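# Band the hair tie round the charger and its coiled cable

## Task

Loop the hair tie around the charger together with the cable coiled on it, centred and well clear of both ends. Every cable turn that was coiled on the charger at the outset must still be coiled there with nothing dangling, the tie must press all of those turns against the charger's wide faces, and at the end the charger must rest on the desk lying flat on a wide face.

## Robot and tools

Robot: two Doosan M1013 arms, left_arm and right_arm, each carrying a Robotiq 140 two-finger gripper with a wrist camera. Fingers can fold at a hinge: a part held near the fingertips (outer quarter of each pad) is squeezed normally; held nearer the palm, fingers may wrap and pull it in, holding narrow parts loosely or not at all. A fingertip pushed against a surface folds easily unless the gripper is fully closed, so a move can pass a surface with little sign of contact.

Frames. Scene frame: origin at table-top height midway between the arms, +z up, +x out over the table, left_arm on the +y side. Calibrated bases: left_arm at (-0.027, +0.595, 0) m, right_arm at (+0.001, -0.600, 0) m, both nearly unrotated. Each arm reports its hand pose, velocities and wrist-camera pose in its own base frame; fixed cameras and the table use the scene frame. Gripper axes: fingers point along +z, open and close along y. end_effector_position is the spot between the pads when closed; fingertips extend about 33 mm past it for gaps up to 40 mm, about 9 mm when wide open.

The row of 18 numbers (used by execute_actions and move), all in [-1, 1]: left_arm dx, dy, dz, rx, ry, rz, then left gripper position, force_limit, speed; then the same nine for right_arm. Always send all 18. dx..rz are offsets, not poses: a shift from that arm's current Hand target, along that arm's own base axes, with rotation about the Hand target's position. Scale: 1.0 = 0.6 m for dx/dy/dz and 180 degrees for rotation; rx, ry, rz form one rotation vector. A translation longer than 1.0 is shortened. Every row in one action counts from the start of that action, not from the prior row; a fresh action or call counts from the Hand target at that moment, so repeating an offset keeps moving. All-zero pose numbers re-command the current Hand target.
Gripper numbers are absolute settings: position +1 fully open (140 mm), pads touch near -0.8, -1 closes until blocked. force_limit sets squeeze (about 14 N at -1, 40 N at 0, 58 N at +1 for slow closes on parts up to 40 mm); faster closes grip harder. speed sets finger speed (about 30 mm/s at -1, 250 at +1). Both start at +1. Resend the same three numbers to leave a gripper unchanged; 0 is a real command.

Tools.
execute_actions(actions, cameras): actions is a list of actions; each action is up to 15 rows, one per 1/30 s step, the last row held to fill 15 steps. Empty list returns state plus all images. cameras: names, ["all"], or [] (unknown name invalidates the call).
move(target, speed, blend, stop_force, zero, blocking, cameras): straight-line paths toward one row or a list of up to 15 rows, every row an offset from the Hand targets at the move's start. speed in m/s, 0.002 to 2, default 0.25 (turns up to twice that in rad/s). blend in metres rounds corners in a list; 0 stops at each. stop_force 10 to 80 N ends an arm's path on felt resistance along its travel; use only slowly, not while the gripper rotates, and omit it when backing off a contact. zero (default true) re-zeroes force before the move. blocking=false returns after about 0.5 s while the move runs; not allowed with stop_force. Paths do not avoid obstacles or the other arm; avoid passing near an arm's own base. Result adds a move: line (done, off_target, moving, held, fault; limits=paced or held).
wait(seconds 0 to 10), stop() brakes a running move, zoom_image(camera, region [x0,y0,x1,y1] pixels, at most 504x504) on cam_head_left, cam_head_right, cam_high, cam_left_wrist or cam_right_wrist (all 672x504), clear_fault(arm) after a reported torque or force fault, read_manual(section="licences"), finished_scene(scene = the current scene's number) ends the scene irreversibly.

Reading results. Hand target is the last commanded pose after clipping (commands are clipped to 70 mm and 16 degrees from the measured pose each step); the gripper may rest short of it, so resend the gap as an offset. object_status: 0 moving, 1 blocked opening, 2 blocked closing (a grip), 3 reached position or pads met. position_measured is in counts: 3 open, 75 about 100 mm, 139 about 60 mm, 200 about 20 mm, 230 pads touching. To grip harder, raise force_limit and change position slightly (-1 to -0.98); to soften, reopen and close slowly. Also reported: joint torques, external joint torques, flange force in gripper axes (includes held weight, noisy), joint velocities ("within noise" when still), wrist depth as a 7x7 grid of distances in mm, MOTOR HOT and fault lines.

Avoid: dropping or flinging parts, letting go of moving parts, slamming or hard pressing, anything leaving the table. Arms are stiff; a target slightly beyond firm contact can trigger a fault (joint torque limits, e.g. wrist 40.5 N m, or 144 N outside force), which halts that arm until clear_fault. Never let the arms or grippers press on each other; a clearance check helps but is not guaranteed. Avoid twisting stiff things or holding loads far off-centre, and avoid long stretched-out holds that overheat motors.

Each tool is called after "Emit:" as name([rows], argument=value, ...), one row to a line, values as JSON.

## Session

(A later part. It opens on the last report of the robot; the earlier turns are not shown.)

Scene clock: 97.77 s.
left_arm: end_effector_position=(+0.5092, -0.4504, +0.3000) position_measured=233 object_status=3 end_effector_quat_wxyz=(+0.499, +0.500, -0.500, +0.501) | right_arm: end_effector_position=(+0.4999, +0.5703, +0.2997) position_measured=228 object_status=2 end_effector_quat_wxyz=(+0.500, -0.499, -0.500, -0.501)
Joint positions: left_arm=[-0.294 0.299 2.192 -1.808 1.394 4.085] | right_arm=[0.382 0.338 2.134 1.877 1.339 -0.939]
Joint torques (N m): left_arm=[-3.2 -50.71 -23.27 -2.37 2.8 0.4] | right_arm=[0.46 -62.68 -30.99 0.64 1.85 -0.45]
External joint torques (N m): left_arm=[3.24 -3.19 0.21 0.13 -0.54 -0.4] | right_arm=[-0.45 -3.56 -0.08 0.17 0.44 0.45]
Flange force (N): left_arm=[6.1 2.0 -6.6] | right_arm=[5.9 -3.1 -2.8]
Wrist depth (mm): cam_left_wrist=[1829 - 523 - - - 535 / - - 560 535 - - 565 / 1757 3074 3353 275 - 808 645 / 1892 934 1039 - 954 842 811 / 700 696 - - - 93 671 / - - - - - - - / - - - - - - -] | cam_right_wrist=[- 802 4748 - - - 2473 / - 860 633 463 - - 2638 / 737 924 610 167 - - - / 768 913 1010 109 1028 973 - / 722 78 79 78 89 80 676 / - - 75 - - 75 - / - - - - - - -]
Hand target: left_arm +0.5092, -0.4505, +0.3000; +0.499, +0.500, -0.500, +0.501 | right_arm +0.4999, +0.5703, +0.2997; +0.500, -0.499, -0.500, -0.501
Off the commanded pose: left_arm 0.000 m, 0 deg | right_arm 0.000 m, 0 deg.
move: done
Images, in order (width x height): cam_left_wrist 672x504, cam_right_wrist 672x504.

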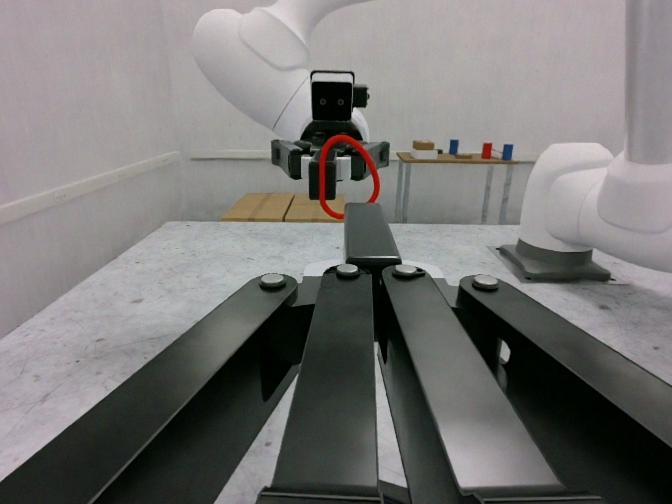

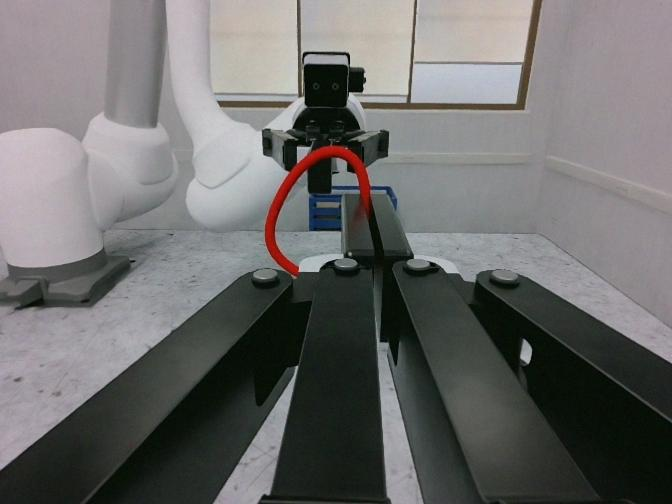

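Emit:
move([
  [0.0017,-0.15,0.0008,0,0,0,-1,-1,0,0,0,0,0,0,0,-1,0,-1],
  [0.0017,-0.19,0.0008,0,0,0,-1,-1,0,0,0,0,0,0,0,-1,0,-1],
], speed=[0.15,0.04], cameras=["cam_left_wrist","cam_right_wrist"])

Emit:
zoom_image(camera="cam_right_wrist", region=[236, 100, 486, 350])

Emit:
zoom_image(camera="cam_left_wrist", region=[236, 100, 486, 350])

Scene clock: 112.77 s.
left_arm: end_effector_position=(+0.5102, -0.5644, +0.3005) position_measured=233 object_status=3 end_effector_quat_wxyz=(+0.499, +0.500, -0.500, +0.501) | right_arm: end_effector_position=(+0.4999, +0.5703, +0.2997) position_measured=228 object_status=2 end_effector_quat_wxyz=(+0.500, -0.499, -0.500, -0.501)
Joint positions: left_arm=[-0.488 0.344 2.121 -1.964 1.272 4.097] | right_arm=[0.382 0.338 2.134 1.877 1.339 -0.939]
Joint torques (N m): left_arm=[-4.64 -57.24 -24.8 -2.7 2.69 0.35] | right_arm=[0.56 -62.67 -30.85 0.68 1.79 -0.44]
External joint torques (N m): left_arm=[4.64 -2.67 0.05 0.11 -0.4 -0.35] | right_arm=[-0.44 -3.73 -0.21 0.12 0.5 0.44]
Flange force (N): left_arm=[5.0 -1.2 -8.4] | right_arm=[6.2 -3.0 -2.9]
Wrist depth (mm): cam_left_wrist=[- 402 422 - - - - / 2012 - 444 435 - - - / - 3689 2991 180 2432 2380 665 / 2149 878 954 165 971 817 653 / 649 703 - - - 93 663 / - - - - - - - / - - - - - - -] | cam_right_wrist=[- 518 - - - - - / - 528 521 352 - - 2526 / 735 845 280 166 - - 2261 / 771 879 513 118 1015 942 - / 737 78 79 78 89 80 713 / - - 75 - - 75 - / - - - - - - -]
Hand target: left_arm +0.5102, -0.5645, +0.3005; +0.499, +0.500, -0.500, +0.501 | right_arm +0.4999, +0.5703, +0.2997; +0.500, -0.499, -0.500, -0.501
Off the commanded pose: left_arm 0.000 m, 0 deg | right_arm 0.000 m, 0 deg.
move: done
Images, in order (width x height): cam_left_wrist 672x504, cam_right_wrist 672x504.

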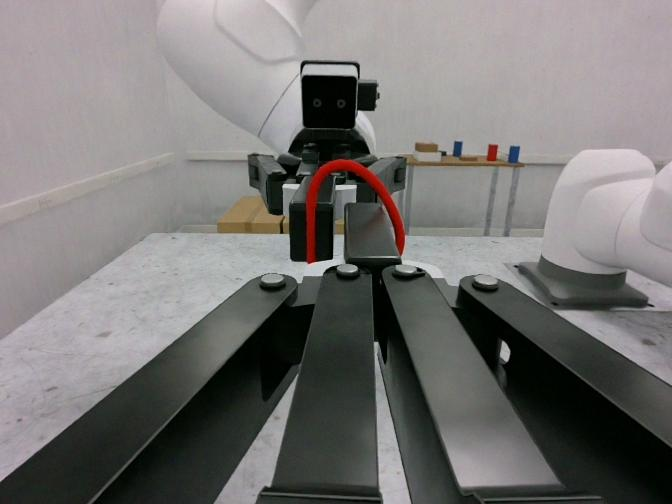

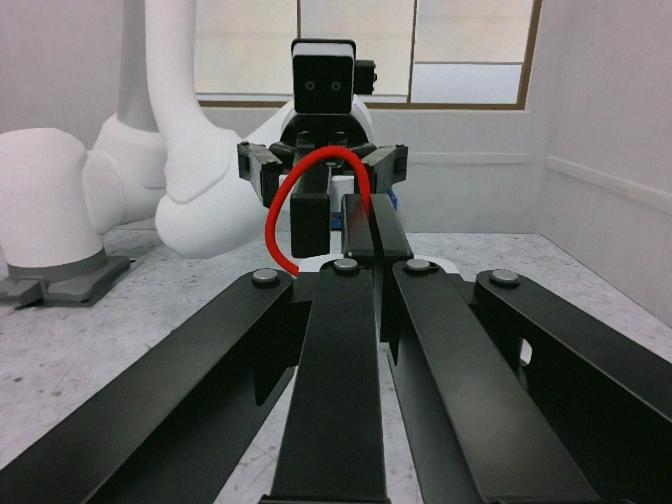

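Scaled by 2.016 from the camera's 672x504 image, which has a finer 960x720 frame.

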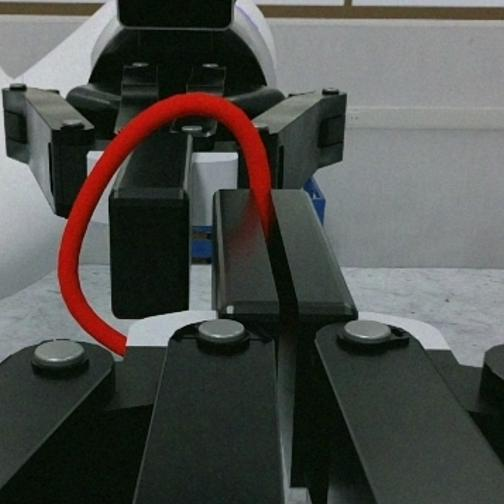

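Scaled by 2.016 from the camera's 672x504 image, which has a finer 960x720 frame.

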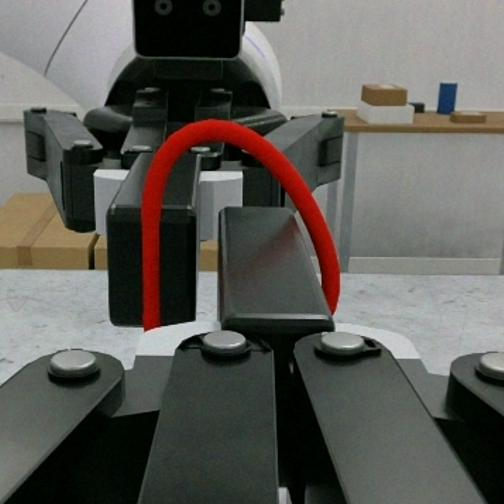

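Emit:
move(target=[0,-0.036,0,0,0,0,-1,-1,0,0,0,0,0,0,0,-1,0,-1], speed=0.03, cameras=["cam_left_wrist","cam_right_wrist"])

Emit:
zoom_image(camera="cam_right_wrist", region=[236, 100, 486, 350])

Emit:
zoom_image(camera="cam_left_wrist", region=[236, 100, 486, 350])

Scene clock: 117.73 s.
left_arm: end_effector_position=(+0.5102, -0.5860, +0.3005) position_measured=233 object_status=3 end_effector_quat_wxyz=(+0.499, +0.500, -0.500, +0.501) | right_arm: end_effector_position=(+0.4999, +0.5703, +0.2997) position_measured=228 object_status=2 end_effector_quat_wxyz=(+0.500, -0.499, -0.500, -0.501)
Joint positions: left_arm=[-0.522 0.355 2.103 -1.991 1.25 4.099] | right_arm=[0.382 0.338 2.134 1.877 1.339 -0.939]
Joint torques (N m): left_arm=[-3.04 -58.38 -25.77 -2.87 2.65 0.28] | right_arm=[0.56 -62.76 -30.98 0.65 1.86 -0.44]
External joint torques (N m): left_arm=[3.15 -2.99 0.65 0.22 -0.36 -0.28] | right_arm=[-0.51 -3.16 0 0.16 0.43 0.44]
Flange force (N): left_arm=[5.0 1.1 -6.9] | right_arm=[5.3 -2.7 -2.7]
Wrist depth (mm): cam_left_wrist=[- 410 406 - 3303 2991 - / - 2699 419 427 - - - / 1941 2515 262 264 2258 2874 647 / - 950 966 - 958 802 642 / 653 698 - - - 93 667 / - - - - - - - / - - - - - - -] | cam_right_wrist=[- 504 - - 3391 3083 2667 / - 508 504 328 4165 - 2422 / 742 830 470 166 - 2667 - / 766 860 482 118 1028 1028 - / 722 74 79 78 89 81 671 / - - 75 - - 75 - / - - - - - - -]
Hand target: left_arm +0.5102, -0.5861, +0.3005; +0.499, +0.500, -0.500, +0.501 | right_arm +0.4999, +0.5703, +0.2997; +0.500, -0.499, -0.500, -0.501
Off the commanded pose: left_arm 0.000 m, 0 deg | right_arm 0.000 m, 0 deg.
move: done
Images, in order (width x height): cam_left_wrist 672x504, cam_right_wrist 672x504.

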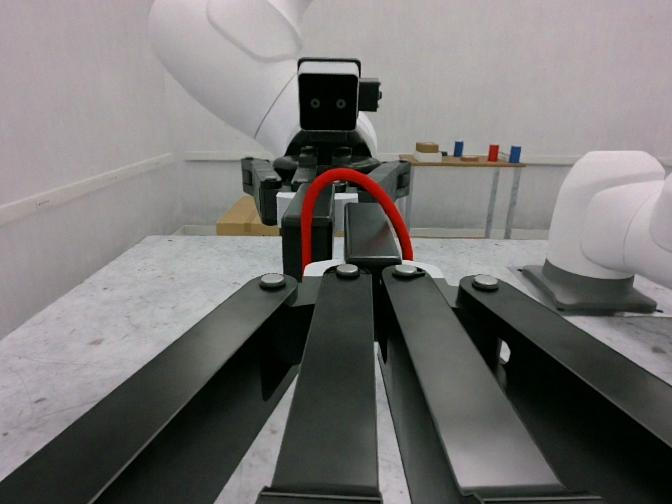

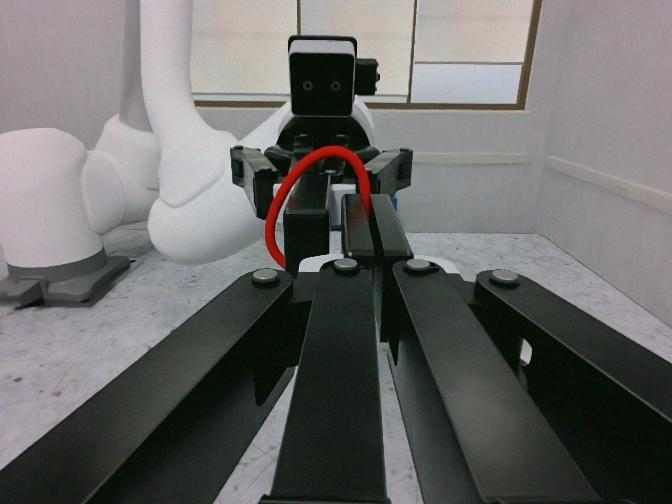

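Scaled by 2.016 from the camera's 672x504 image, which has a finer 960x720 frame.

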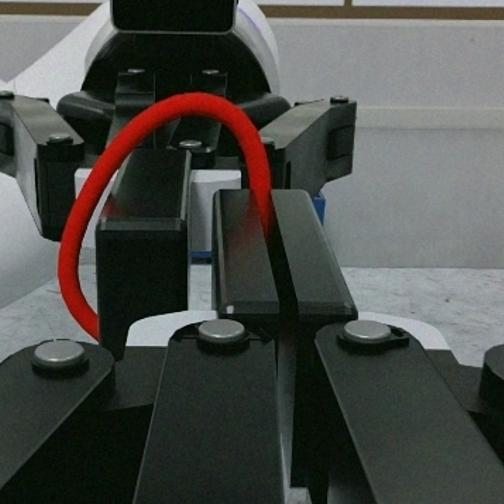

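Scaled by 2.016 from the camera's 672x504 image, which has a finer 960x720 frame.

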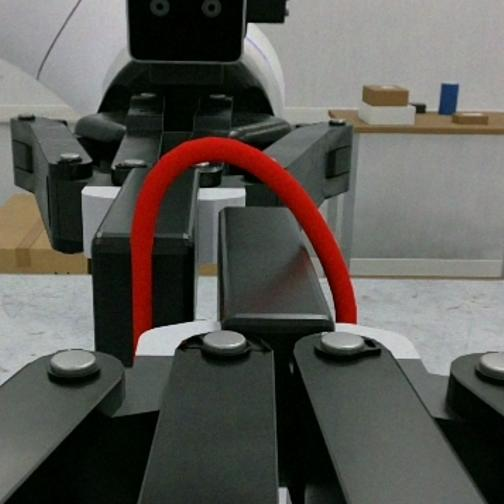

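Emit:
move([
  [0,0,0,0,0,0,-1,-1,0,0,0,0,0,0,0,-0.66,-1,-1],
  [0,0,0,0,0,0,-1,-1,0,0,-0.2,0,0,0,0,-0.66,-1,-1],
  [0,0,0,0,0,0,-0.2,0,-1,0,-0.2,0,0,0,0,-0.66,-1,-1],
], speed=0.05, cameras=["cam_left_wrist"])

Emit:
move(target=[0,0,0,0,0,0,0.35,0,-1,0,-0.05,0,0,0,0,-0.66,-1,-1], speed=0.05, cameras=["cam_left_wrist"])

Scene clock: 128.97 s.
left_arm: end_effector_position=(+0.5102, -0.5861, +0.3005) position_measured=154 object_status=0 end_effector_quat_wxyz=(+0.499, +0.500, -0.500, +0.501) | right_arm: end_effector_position=(+0.4999, +0.4503, +0.2997) position_measured=213 object_status=3 end_effector_quat_wxyz=(+0.500, -0.499, -0.500, -0.501)
Joint positions: left_arm=[-0.522 0.355 2.103 -1.991 1.25 4.099] | right_arm=[0.164 0.29 2.209 1.704 1.474 -0.936]
Joint torques (N m): left_arm=[-2.85 -58.5 -25.31 -2.85 2.76 0.34] | right_arm=[0.81 -56.54 -29.6 1.17 1.83 -0.45]
External joint torques (N m): left_arm=[2.8 -2.76 0.28 0.21 -0.48 -0.34] | right_arm=[-0.85 -3.25 -0.02 0.15 0.45 0.45]
Flange force (N): left_arm=[5.0 0.6 -5.8] | right_arm=[6.0 -3.2 -2.8]
Wrist depth (mm): cam_left_wrist=[2282 2951 508 2699 - 2459 2991 / 1959 2149 546 531 - - 2635 / 2049 2128 4918 352 2732 1799 640 / 2012 984 111 896 133 838 606 / - - 90 663 586 84 - / - - - 502 508 - - / - - - 406 408 - -] | cam_right_wrist=[- - 680 2895 - - - / - 989 615 444 3652 - 2240 / 848 935 586 363 4655 2895 2793 / 896 950 1015 118 1028 1050 2580 / 744 74 89 78 84 83 79 / - - - - - - - / - - - - - - -]
Hand target: left_arm +0.5102, -0.5861, +0.3005; +0.499, +0.500, -0.500, +0.501 | right_arm +0.4999, +0.4503, +0.2997; +0.500, -0.499, -0.500, -0.501
Off the commanded pose: left_arm 0.000 m, 0 deg | right_arm 0.000 m, 0 deg.
move: done
Images, in order (width x height): cam_left_wrist 672x504.

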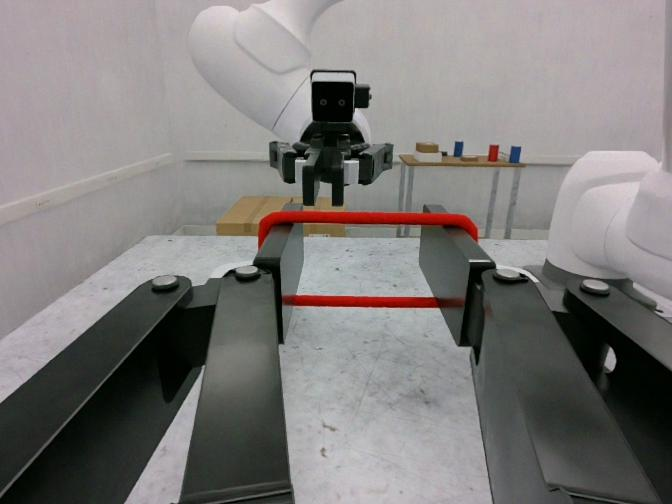

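Scene clock: 130.63 s.
left_arm: end_effector_position=(+0.5102, -0.5861, +0.3005) position_measured=85 object_status=0 end_effector_quat_wxyz=(+0.499, +0.500, -0.500, +0.501) | right_arm: end_effector_position=(+0.4999, +0.4203, +0.2997) position_measured=213 object_status=3 end_effector_quat_wxyz=(+0.500, -0.499, -0.500, -0.501)
Joint positions: left_arm=[-0.522 0.355 2.103 -1.991 1.25 4.099] | right_arm=[0.106 0.283 2.22 1.657 1.509 -0.936]
Joint torques (N m): left_arm=[-2.8 -58.88 -25.29 -2.82 2.74 0.39] | right_arm=[0.31 -55.83 -29.39 1.27 1.87 -0.43]
External joint torques (N m): left_arm=[2.76 -2.39 0.25 0.18 -0.48 -0.39] | right_arm=[-0.24 -3.22 -0.07 0.18 0.42 0.43]
Flange force (N): left_arm=[4.6 0.1 -5.5] | right_arm=[6.1 -3.4 -1.3]
Wrist depth (mm): cam_left_wrist=[- 3353 533 565 3303 - - / 2030 - 579 549 - - 496 / - 2487 1925 348 2874 2732 649 / - - 150 896 900 129 582 / - - 622 623 625 118 85 / - - 506 506 502 - - / - - 404 408 405 - -] | cam_right_wrist=[- - 642 - - - 2826 / - 993 656 465 - - 2895 / 892 977 628 424 4165 - 2667 / 913 935 1002 118 1032 1055 2012 / 728 74 89 78 84 84 84 / - - - - - - - / - - - - - - -]
Hand target: left_arm +0.5102, -0.5861, +0.3005; +0.499, +0.500, -0.500, +0.501 | right_arm +0.4999, +0.4203, +0.2997; +0.500, -0.499, -0.500, -0.501
Off the commanded pose: left_arm 0.000 m, 0 deg | right_arm 0.000 m, 0 deg.
move: done
Images, in order (width x height): cam_left_wrist 672x504.

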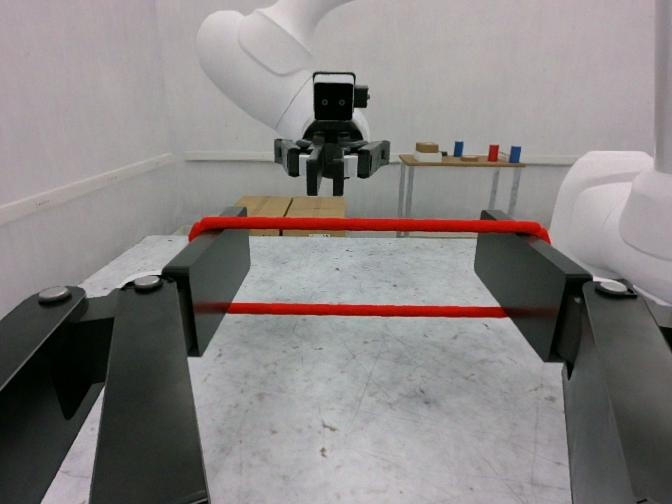

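Emit:
move(target=[0,0.45,0.05,0,0,0,0.35,0,-1,0,-0.05,0,0,0,0,-0.66,-1,-1], speed=0.25)

Emit:
move(target=[0,0,0,0,0,0,0.35,0,-1,-0.122,0.431,-0.133,-0.339,0.449,-0.449,0.7,-1,0], speed=0.25, cameras=["cam_right_wrist","cam_high"])

Scene clock: 146.73 s.
left_arm: end_effector_position=(+0.5102, -0.3161, +0.3305) position_measured=85 object_status=3 end_effector_quat_wxyz=(+0.499, +0.500, -0.500, +0.501) | right_arm: end_effector_position=(+0.4999, +0.3903, +0.2997) position_measured=213 object_status=3 end_effector_quat_wxyz=(+0.500, -0.499, -0.500, -0.501)
Joint positions: left_arm=[-0.036 0.237 2.197 -1.599 1.547 4.006] | right_arm=[0.046 0.277 2.228 1.61 1.544 -0.936]
Joint torques (N m): left_arm=[-3.44 -46.41 -24.52 -2.11 2.51 0.31] | right_arm=[0.34 -54.88 -29.21 1.38 1.8 -0.42]
External joint torques (N m): left_arm=[3.36 -2.37 0.3 0.23 -0.41 -0.31] | right_arm=[-0.24 -3.31 0.05 0.19 0.49 0.43]
Flange force (N): left_arm=[4.1 3.2 -6.3] | right_arm=[6.3 -3.8 -1.2]
Wrist depth (mm): cam_left_wrist=[- - 5533 842 835 707 3074 / - 2802 814 779 2991 - 3255 / 2012 2951 3570 3689 - 892 733 / - - 150 954 971 128 889 / - - 669 681 673 118 85 / - - 545 573 549 - - / - - 439 439 439 - -] | cam_right_wrist=[3391 1032 3491 4239 - - 2760 / 4165 1060 1037 694 - - 2760 / 913 973 3652 3297 4946 - 2283 / 938 961 1099 118 1037 1055 - / 740 74 89 78 83 83 84 / - - - - - - - / - - - - - - -]
Hand target: left_arm +0.5102, -0.3161, +0.3305; +0.499, +0.500, -0.500, +0.501 | right_arm +0.4999, +0.3903, +0.2997; +0.500, -0.499, -0.500, -0.501
Off the commanded pose: left_arm 0.000 m, 0 deg | right_arm 0.000 m, 0 deg.
move: done

Scene clock: 151.77 s.
left_arm: end_effector_position=(+0.5102, -0.3161, +0.3305) position_measured=85 object_status=3 end_effector_quat_wxyz=(+0.499, +0.500, -0.500, +0.501) | right_arm: end_effector_position=(+0.4267, +0.6489, +0.2200) position_measured=41 object_status=3 end_effector_quat_wxyz=(+0.000, +0.990, -0.138, +0.001)
Joint positions: left_arm=[-0.035 0.237 2.197 -1.598 1.547 4.006] | right_arm=[0.945 0.403 1.477 -0.002 1.261 2.794]
Joint torques (N m): left_arm=[-3.29 -46.53 -24.5 -2.08 2.6 0.28] | right_arm=[0.4 -78.2 -41.58 3.79 -0.66 -0.47]
External joint torques (N m): left_arm=[3.3 -2.3 0.06 0.2 -0.5 -0.29] | right_arm=[-0.37 -4 0.78 0.35 0.64 0.47]
Flange force (N): left_arm=[4.1 2.7 -6.1] | right_arm=[-2.4 7.1 -2.1]
Wrist depth (mm): cam_left_wrist=[- 3032 2667 - 293 3117 689 / - - 3255 - 301 - 755 / - 2802 - - 284 907 790 / - - 150 966 318 128 896 / - - 677 671 679 118 85 / - - 549 581 541 - - / - - 444 439 442 - -] | cam_right_wrist=[324 325 323 314 318 320 321 / 345 342 340 321 337 335 338 / 362 364 362 367 360 359 358 / 383 129 383 384 385 151 125 / - 112 414 411 410 408 107 / - 445 440 436 438 434 100 / - 477 474 473 473 475 -]
Hand target: left_arm +0.5102, -0.3161, +0.3305; +0.499, +0.500, -0.500, +0.501 | right_arm +0.4267, +0.6489, +0.2199; +0.000, +0.990, -0.138, +0.001
Off the commanded pose: left_arm 0.000 m, 0 deg | right_arm 0.000 m, 0 deg.
move: done
Images, in order (width x height): cam_high 672x504, cam_right_wrist 672x504.

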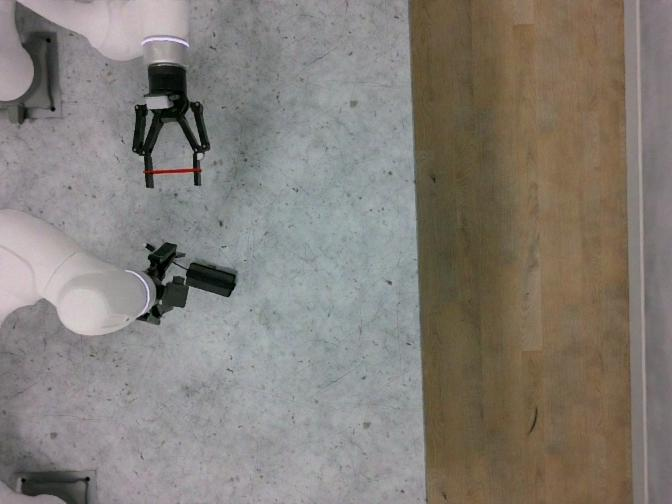

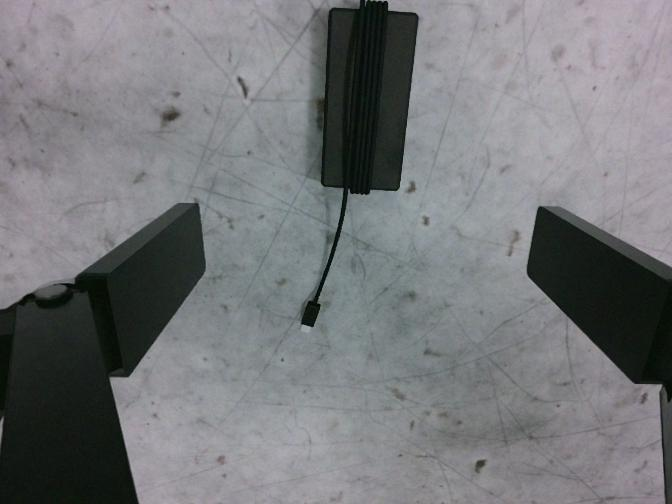

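Emit:
move([
  [0,0,0,0,0,0,0.35,0,-1,-0.003,-0.0105,-0.2,0,0,-0.019,0.7,-1,0],
  [0,0,0,0,0,0,0.35,0,-1,-0.003,-0.0105,-0.3108,0,0,-0.019,0.7,-1,0],
  [0,0,0,0,0,0,0.35,0,-1,-0.003,-0.0105,-0.3108,0,0,-0.019,-1,0.2,-1],
], speed=[0.2,0.08,0.08], cameras=["cam_right_wrist"])

Emit:
wait(seconds=1)

Scene clock: 165.87 s.
left_arm: end_effector_position=(+0.5102, -0.3161, +0.3305) position_measured=85 object_status=3 end_effector_quat_wxyz=(+0.499, +0.500, -0.500, +0.501) | right_arm: end_effector_position=(+0.4249, +0.6426, +0.0335) position_measured=141 object_status=0 end_effector_quat_wxyz=(+0.000, +0.986, -0.167, +0.001)
Joint positions: left_arm=[-0.035 0.237 2.197 -1.598 1.547 4.006] | right_arm=[0.943 0.528 1.656 -0.002 0.957 2.851]
Joint torques (N m): left_arm=[-2.9 -46.78 -24.66 -2.09 2.55 0.3] | right_arm=[-0.06 -84.17 -34.77 3.18 -0.51 -0.44]
External joint torques (N m): left_arm=[2.92 -2.04 0.45 0.22 -0.45 -0.3] | right_arm=[0.04 -4.08 -0.21 0.37 0.5 0.44]
Flange force (N): left_arm=[3.5 3.1 -5.4] | right_arm=[-1.7 4.2 -4.7]
Wrist depth (mm): cam_left_wrist=[- - - - 284 263 236 / 2049 - 3405 311 283 249 219 / 2012 3405 3405 360 313 266 235 / - - 150 958 345 128 896 / - - 673 681 400 118 85 / - - 544 544 521 - - / - - 439 438 427 - -] | cam_right_wrist=[150 152 150 121 127 151 150 / 161 160 161 131 134 159 159 / 170 170 169 139 142 169 168 / 181 179 122 147 150 118 177 / - 93 83 192 192 90 91 / - - 207 206 206 - 63 / - - - 221 221 - -]
Hand target: left_arm +0.5102, -0.3161, +0.3305; +0.499, +0.500, -0.500, +0.501 | right_arm +0.4249, +0.6426, +0.0335; +0.000, +0.986, -0.167, +0.001
Off the commanded pose: left_arm 0.000 m, 0 deg | right_arm 0.000 m, 0 deg.
move: done
Images, in order (width x height): cam_right_wrist 672x504.

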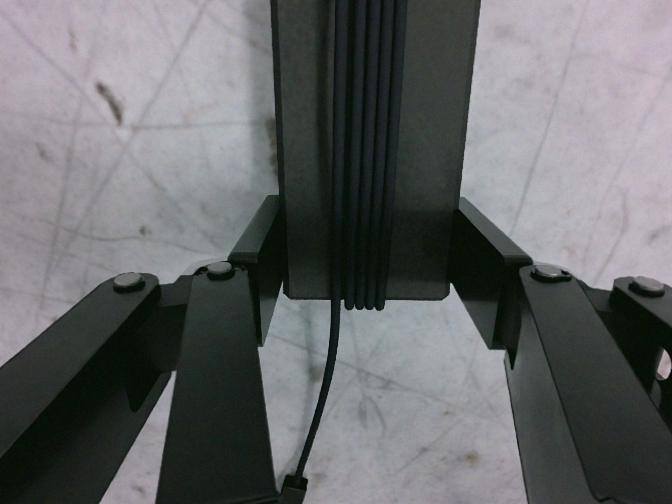

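Scene clock: 166.87 s.
left_arm: end_effector_position=(+0.5102, -0.3161, +0.3305) position_measured=85 object_status=3 end_effector_quat_wxyz=(+0.499, +0.500, -0.500, +0.501) | right_arm: end_effector_position=(+0.4249, +0.6426, +0.0335) position_measured=141 object_status=2 end_effector_quat_wxyz=(+0.000, +0.986, -0.167, +0.001)
Joint positions: left_arm=[-0.035 0.237 2.197 -1.598 1.547 4.006] | right_arm=[0.943 0.528 1.656 -0.002 0.957 2.851]
Joint torques (N m): left_arm=[-2.81 -46.42 -24.59 -2.12 2.58 0.3] | right_arm=[0.43 -84.42 -34.66 3.23 -0.5 -0.4]
External joint torques (N m): left_arm=[2.82 -2.44 0.17 0.24 -0.47 -0.31] | right_arm=[-0.37 -4.03 -0.47 0.33 0.48 0.4]
Flange force (N): left_arm=[4.3 3.1 -5.2] | right_arm=[-1.0 3.7 -4.8]
Wrist depth (mm): cam_left_wrist=[- - 2515 3208 283 380 236 / 1994 - - 313 282 249 220 / 1941 2236 3952 358 312 266 234 / - - 150 966 345 129 861 / - - 675 629 632 118 85 / - - 548 566 521 - - / - - 438 430 431 - -] | cam_right_wrist=[150 152 150 121 127 151 150 / 161 160 160 131 134 159 158 / 171 170 169 139 142 169 168 / 181 178 122 148 150 118 176 / - 92 83 192 191 90 91 / - - 206 207 204 - 63 / - - - 222 221 - -]
Hand target: left_arm +0.5102, -0.3161, +0.3305; +0.499, +0.500, -0.500, +0.501 | right_arm +0.4249, +0.6426, +0.0335; +0.000, +0.986, -0.167, +0.001
Tool commands: left_gripper/position=+0.35 left_gripper/force_limit=+0.0 left_gripper/speed=-1.0 right_gripper/position=-1.0 right_gripper/force_limit=+0.2 right_gripper/speed=-1.0
Off the commanded pose: left_arm 0.000 m, 0 deg | right_arm 0.000 m, 0 deg.
wait: 1.00 s; at rest by 0.17 s

Emit:
move([
  [0,0,0,0,0,0,0.35,0,-1,0,0,0.2,0,0,0,-1,0.2,-1],
  [0,0,0,0,0,0,0.35,0,-1,0.1185,-0.2327,0.4775,0,0,0.607,-1,0.2,-1],
], speed=0.15)

Emit:
move(target=[0.03,-0.24,-0.053,0,0,0,0.35,0,-1,0,0,0,0,0,0,-1,0.2,-1], speed=0.15, cameras=["cam_high","cam_left_wrist","cam_right_wrist"])

Emit:
zoom_image(camera="cam_left_wrist", region=[176, 100, 576, 400])

Emit:
zoom_image(camera="cam_high", region=[120, 220, 270, 420])

Scene clock: 184.40 s.
left_arm: end_effector_position=(+0.5102, -0.3161, +0.3305) position_measured=85 object_status=3 end_effector_quat_wxyz=(+0.499, +0.500, -0.500, +0.501) | right_arm: end_effector_position=(+0.4960, +0.5030, +0.3200) position_measured=141 object_status=2 end_effector_quat_wxyz=(+0.000, +0.707, +0.707, +0.001)
Joint positions: left_arm=[-0.035 0.237 2.197 -1.598 1.547 4.006] | right_arm=[0.743 0.253 1.499 0.001 1.389 0.743]
Joint torques (N m): left_arm=[-2.82 -46.58 -24.53 -2.1 2.55 0.32] | right_arm=[0.45 -67.34 -43.75 4.06 -0.59 -0.3]
External joint torques (N m): left_arm=[2.72 -2.16 0.36 0.23 -0.44 -0.33] | right_arm=[-0.45 -1.52 1.46 0.31 0.54 0.3]
Flange force (N): left_arm=[3.8 3.1 -5.0] | right_arm=[-3.8 -3.5 0.7]
Wrist depth (mm): cam_left_wrist=[- - 3162 437 3303 4099 681 / - - - 468 2951 - 733 / 1559 2802 4176 - 3405 926 763 / - - 150 971 971 128 838 / - - 677 677 681 119 85 / - - 544 545 548 - - / - - 439 440 437 - -] | cam_right_wrist=[415 414 409 119 127 414 415 / 440 440 436 131 134 436 433 / 467 465 463 139 142 460 461 / 495 489 121 147 151 481 486 / - 93 83 531 528 90 91 / - - - 573 571 - 63 / - - - 610 612 - -]
Hand target: left_arm +0.5102, -0.3161, +0.3305; +0.499, +0.500, -0.500, +0.501 | right_arm +0.4960, +0.5029, +0.3200; +0.000, +0.707, +0.707, +0.001
Off the commanded pose: left_arm 0.000 m, 0 deg | right_arm 0.000 m, 0 deg.
move: done

Scene clock: 185.80 s.
left_arm: end_effector_position=(+0.5282, -0.4600, +0.2987) position_measured=85 object_status=3 end_effector_quat_wxyz=(+0.499, +0.500, -0.500, +0.501) | right_arm: end_effector_position=(+0.4960, +0.5029, +0.3200) position_measured=141 object_status=2 end_effector_quat_wxyz=(+0.000, +0.707, +0.707, +0.001)
Joint positions: left_arm=[-0.301 0.326 2.154 -1.812 1.387 4.075] | right_arm=[0.743 0.253 1.499 0.001 1.389 0.743]
Joint torques (N m): left_arm=[-3.51 -54.33 -23.46 -2.53 2.85 0.26] | right_arm=[0.51 -67.64 -43.74 4.09 -0.6 -0.42]
External joint torques (N m): left_arm=[3.61 -2.66 0.05 0.28 -0.62 -0.26] | right_arm=[-0.52 -0.5 1.65 0.27 0.55 0.42]
Flange force (N): left_arm=[4.9 0.9 -6.9] | right_arm=[-2.9 -2.7 1.3]
Wrist depth (mm): cam_left_wrist=[1941 2699 2991 314 314 2951 - / - 2667 - - - - - / 1941 - 3405 265 2487 808 689 / 1729 - 150 875 882 129 761 / - - 616 622 671 118 85 / - - 496 501 500 - - / - - 402 403 404 - -] | cam_right_wrist=[419 414 409 119 127 414 416 / 443 439 433 131 134 438 434 / 465 465 459 139 142 463 459 / 497 489 121 147 150 480 494 / - 93 83 528 529 90 91 / - - - 564 561 - 63 / - - - 615 617 - -]
Hand target: left_arm +0.5282, -0.4601, +0.2987; +0.499, +0.500, -0.500, +0.501 | right_arm +0.4960, +0.5029, +0.3200; +0.000, +0.707, +0.707, +0.001
Off the commanded pose: left_arm 0.000 m, 0 deg | right_arm 0.000 m, 0 deg.
move: done
Images, in order (width x height): cam_high 672x504, cam_left_wrist 672x504, cam_right_wrist 672x504.

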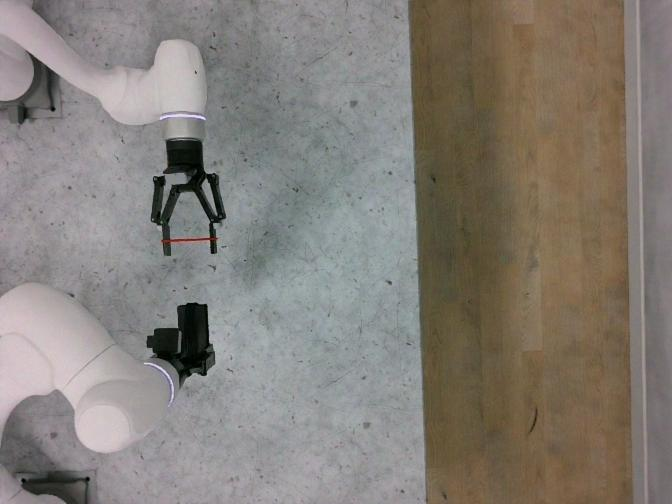

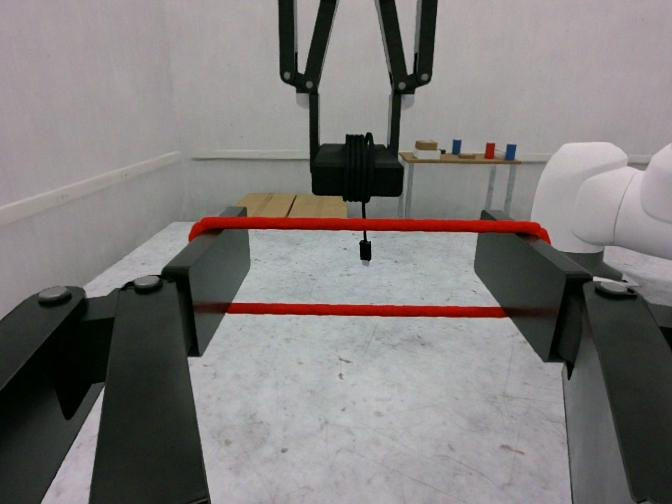

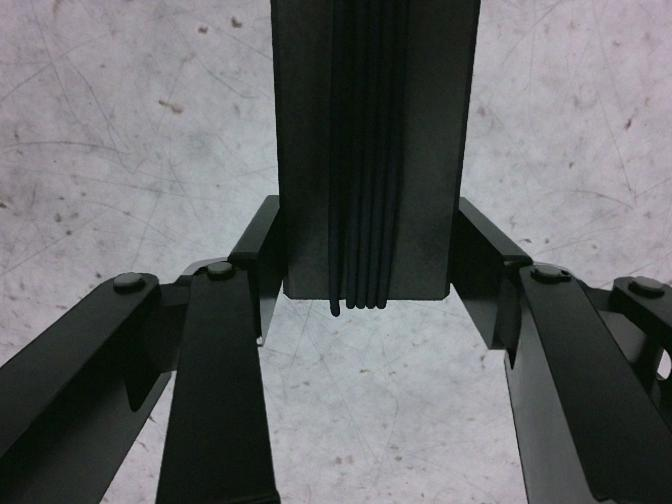

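Scaled by 1.260 from the camera's 672x504 image, which has a finer 960x720 frame.

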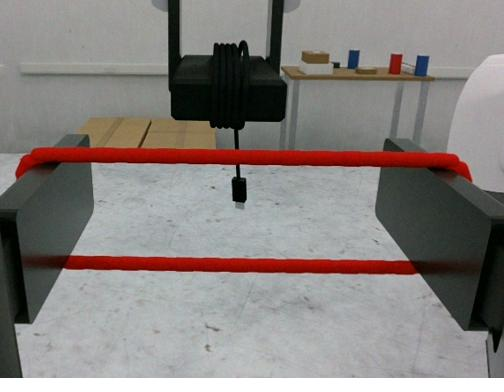

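Scaled by 2.520 from the camera's 672x504 image, which has a finer 960x720 frame.

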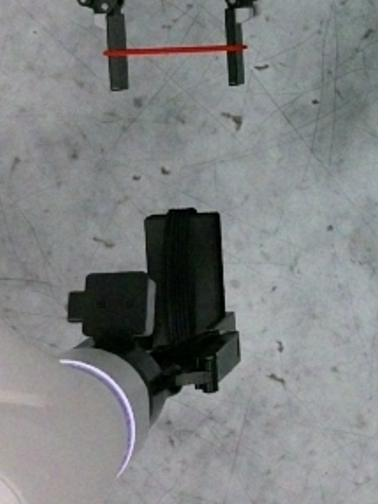

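Emit:
move(target=[-0.003,-0.217,0.005,0,0,0,0.35,0,-1,0,0,0,0,0,0,-1,0.2,-1], speed=0.1, cameras=["cam_left_wrist","cam_right_wrist"])

Emit:
zoom_image(camera="cam_left_wrist", region=[176, 130, 576, 430])

Scene clock: 192.30 s.
left_arm: end_effector_position=(+0.5264, -0.5902, +0.3017) position_measured=85 object_status=3 end_effector_quat_wxyz=(+0.499, +0.500, -0.500, +0.501) | right_arm: end_effector_position=(+0.4960, +0.5029, +0.3200) position_measured=141 object_status=2 end_effector_quat_wxyz=(+0.000, +0.707, +0.707, +0.001)
Joint positions: left_arm=[-0.514 0.372 2.071 -1.98 1.248 4.084] | right_arm=[0.743 0.253 1.499 0.001 1.389 0.743]
Joint torques (N m): left_arm=[-3.9 -60.79 -25.69 -2.8 2.74 0.34] | right_arm=[0.17 -67.19 -43.69 4.11 -0.63 -0.44]
External joint torques (N m): left_arm=[3.99 -2.71 0.16 0.15 -0.5 -0.34] | right_arm=[-0.23 -0.66 1.72 0.23 0.58 0.44]
Flange force (N): left_arm=[4.8 -0.5 -7.2] | right_arm=[-2.9 -3.2 1.3]
Wrist depth (mm): cam_left_wrist=[1559 - 197 3074 198 - - / 2213 - 205 - 211 - 2837 / 1799 2573 2951 185 220 3689 653 / 2012 2406 132 141 146 128 665 / - - 618 623 636 118 85 / - - 503 505 510 - - / - - 405 405 405 - -] | cam_right_wrist=[416 416 411 119 127 412 412 / 443 436 433 131 134 438 436 / 468 465 458 139 141 462 458 / 493 490 121 147 151 479 495 / - 93 83 529 526 90 91 / - - - 565 567 - 63 / - - - 609 615 - -]
Hand target: left_arm +0.5264, -0.5903, +0.3017; +0.499, +0.500, -0.500, +0.501 | right_arm +0.4960, +0.5029, +0.3200; +0.000, +0.707, +0.707, +0.001
Off the commanded pose: left_arm 0.000 m, 0 deg | right_arm 0.000 m, 0 deg.
move: done
Images, in order (width x height): cam_left_wrist 672x504, cam_right_wrist 672x504.

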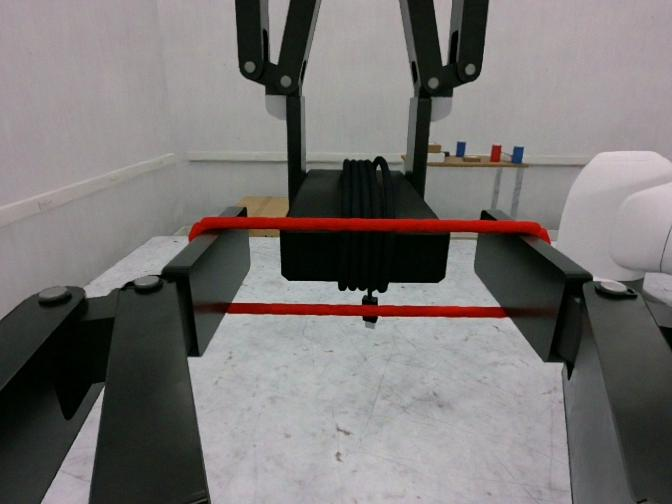

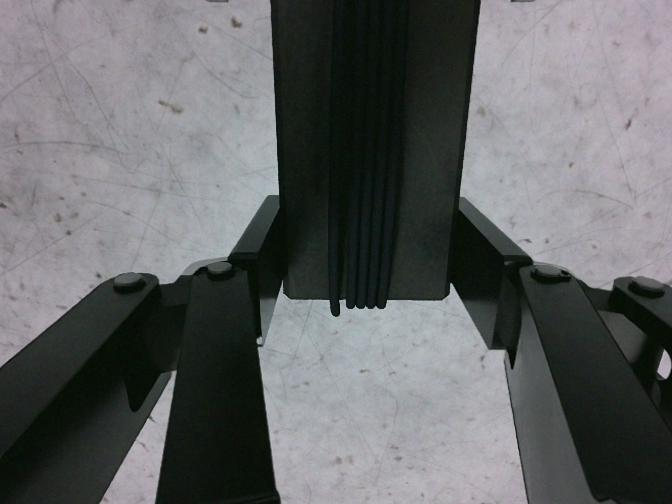

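Scaled by 1.260 from the camera's 672x504 image, which has a finer 960x720 frame.

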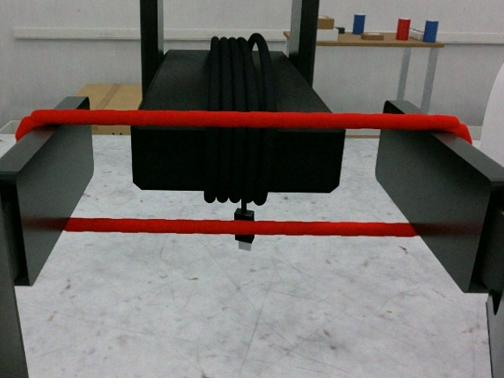

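Emit:
move(target=[0,-0.04,0,0,0,0,0.35,0,-1,0,0,0,0,0,0,-1,0.2,-1], speed=0.04, cameras=["cam_left_wrist"])

Emit:
zoom_image(camera="cam_left_wrist", region=[176, 130, 576, 430])

Emit:
move(target=[0,-0.03,0,0,0,0,0.35,0,-1,0,0,0,0,0,0,-1,0.2,-1], speed=0.04, cameras=["cam_left_wrist","cam_high","cam_right_wrist"])

Emit:
zoom_image(camera="cam_left_wrist", region=[176, 130, 576, 430])

Emit:
zoom_image(camera="cam_high", region=[120, 220, 270, 420])

Scene clock: 206.37 s.
left_arm: end_effector_position=(+0.5264, -0.6142, +0.3017) position_measured=85 object_status=3 end_effector_quat_wxyz=(+0.499, +0.500, -0.500, +0.501) | right_arm: end_effector_position=(+0.4960, +0.5029, +0.3200) position_measured=141 object_status=2 end_effector_quat_wxyz=(+0.000, +0.707, +0.707, +0.001)
Joint positions: left_arm=[-0.549 0.385 2.05 -2.008 1.224 4.085] | right_arm=[0.743 0.253 1.499 0.001 1.389 0.743]
Joint torques (N m): left_arm=[-2.79 -61.74 -25.81 -2.74 2.44 0.31] | right_arm=[1.22 -67.78 -44.51 4.45 -0.93 -0.4]
External joint torques (N m): left_arm=[2.75 -3.5 -0.13 0.01 -0.2 -0.31] | right_arm=[-1.33 -0.55 2.38 -0.11 0.88 0.4]
Flange force (N): left_arm=[5.6 0.8 -5.6] | right_arm=[-4.8 -2.9 1.7]
Wrist depth (mm): cam_left_wrist=[2108 3162 178 184 176 - 2912 / - - - 3074 188 - - / 1908 - - 192 218 2874 638 / 2049 - 127 - 119 128 661 / - - 589 589 589 118 85 / - - 498 503 508 - - / - - 401 407 408 - -] | cam_right_wrist=[415 414 128 119 127 141 414 / 438 441 432 131 134 440 435 / 466 469 460 140 142 463 461 / 490 490 121 148 151 478 489 / - 93 83 529 528 90 91 / - - - 567 563 - 63 / - - - 617 610 - -]
Hand target: left_arm +0.5264, -0.6143, +0.3017; +0.499, +0.500, -0.500, +0.501 | right_arm +0.4960, +0.5029, +0.3200; +0.000, +0.707, +0.707, +0.001
Off the commanded pose: left_arm 0.000 m, 0 deg | right_arm 0.000 m, 0 deg.
move: done
Images, in order (width x height): cam_left_wrist 672x504.

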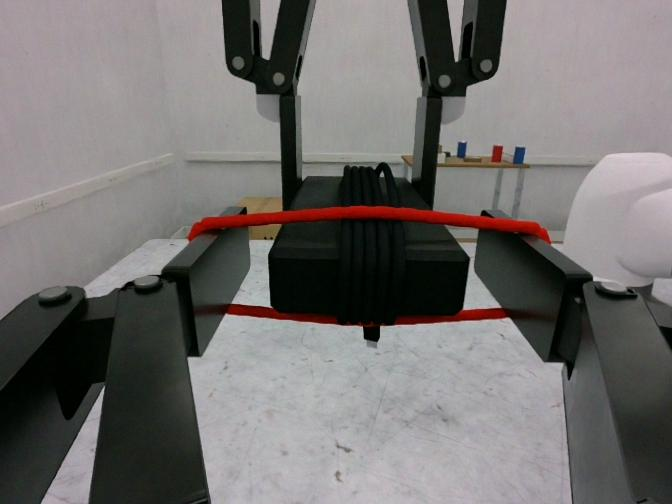

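Scaled by 1.260 from the camera's 672x504 image, which has a finer 960x720 frame.

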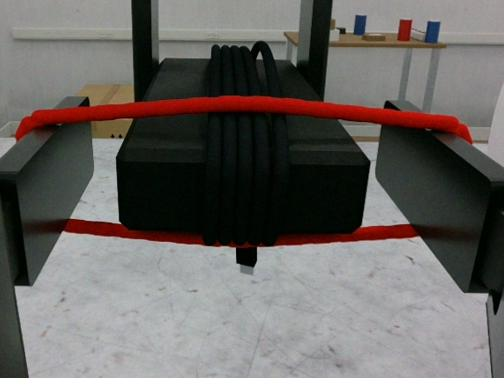

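Scene clock: 207.13 s.
left_arm: end_effector_position=(+0.5264, -0.6322, +0.3017) position_measured=85 object_status=3 end_effector_quat_wxyz=(+0.499, +0.500, -0.500, +0.501) | right_arm: end_effector_position=(+0.4960, +0.5029, +0.3200) position_measured=141 object_status=2 end_effector_quat_wxyz=(+0.000, +0.707, +0.707, +0.001)
Joint positions: left_arm=[-0.575 0.396 2.033 -2.027 1.207 4.087] | right_arm=[0.743 0.253 1.499 0.001 1.389 0.743]
Joint torques (N m): left_arm=[-2.43 -63.5 -26.37 -2.89 2.64 0.31] | right_arm=[0.79 -67.69 -44.11 4.28 -0.77 -0.45]
External joint torques (N m): left_arm=[2.58 -2.99 0.22 0.13 -0.4 -0.31] | right_arm=[-0.79 -0.92 1.9 0.09 0.72 0.45]
Flange force (N): left_arm=[4.9 0.8 -5.3] | right_arm=[-3.9 -3.2 1.2]
Wrist depth (mm): cam_left_wrist=[2732 2604 161 - 159 - - / 1941 3208 170 2699 170 2991 3032 / - - - - 188 3032 616 / 2406 - 127 106 112 128 643 / - - 118 102 105 118 85 / - - 504 503 509 - - / - - 405 408 408 - -] | cam_right_wrist=[416 415 128 124 127 128 409 / 440 440 136 133 133 152 435 / 467 462 457 139 142 461 461 / 492 488 121 148 151 483 489 / - 93 83 529 526 90 91 / - - - 567 571 - 63 / - - - 615 612 - -]
Hand target: left_arm +0.5264, -0.6323, +0.3017; +0.499, +0.500, -0.500, +0.501 | right_arm +0.4960, +0.5029, +0.3200; +0.000, +0.707, +0.707, +0.001
Off the commanded pose: left_arm 0.000 m, 0 deg | right_arm 0.000 m, 0 deg.
move: done
Images, in order (width x height): cam_high 672x504, cam_left_wrist 672x504, cam_right_wrist 672x504.

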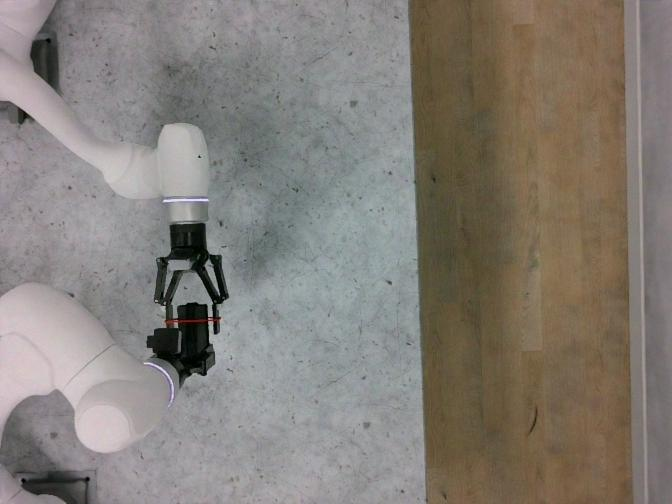

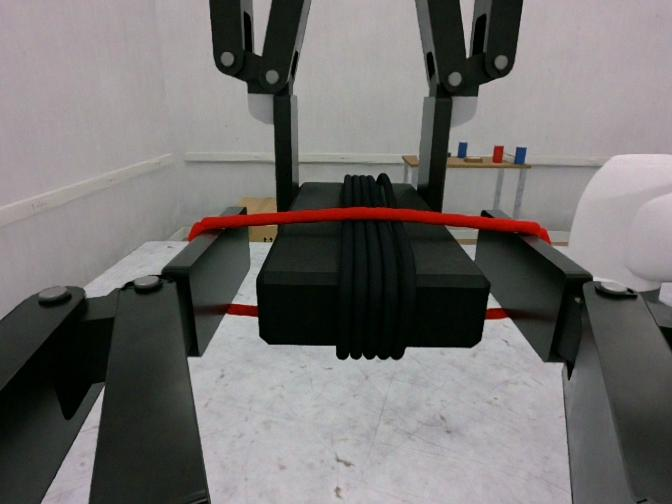

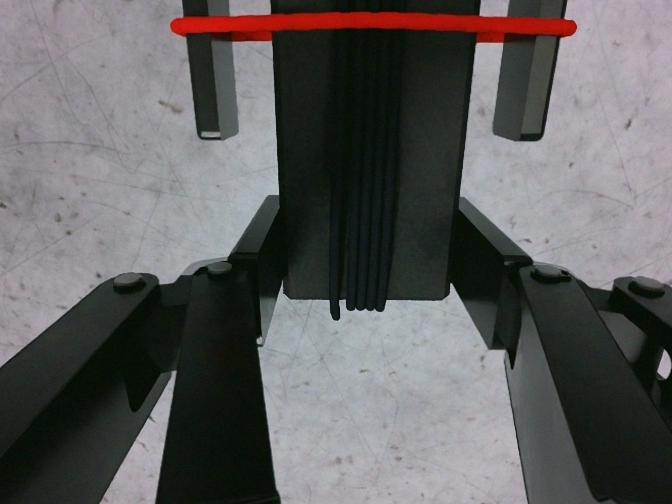

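Scaled by 1.260 from the camera's 672x504 image, which has a finer 960x720 frame.

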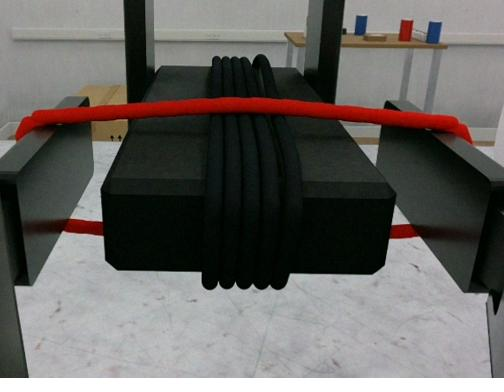

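Scaled by 2.520 from the camera's 672x504 image, which has a finer 960x720 frame.

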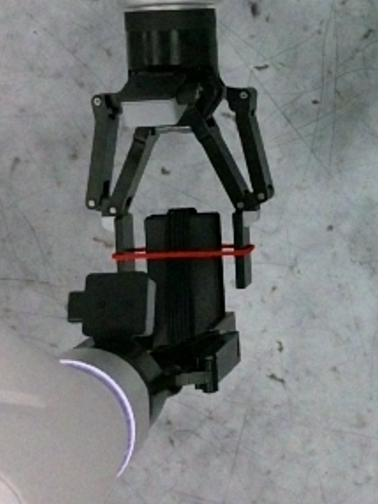

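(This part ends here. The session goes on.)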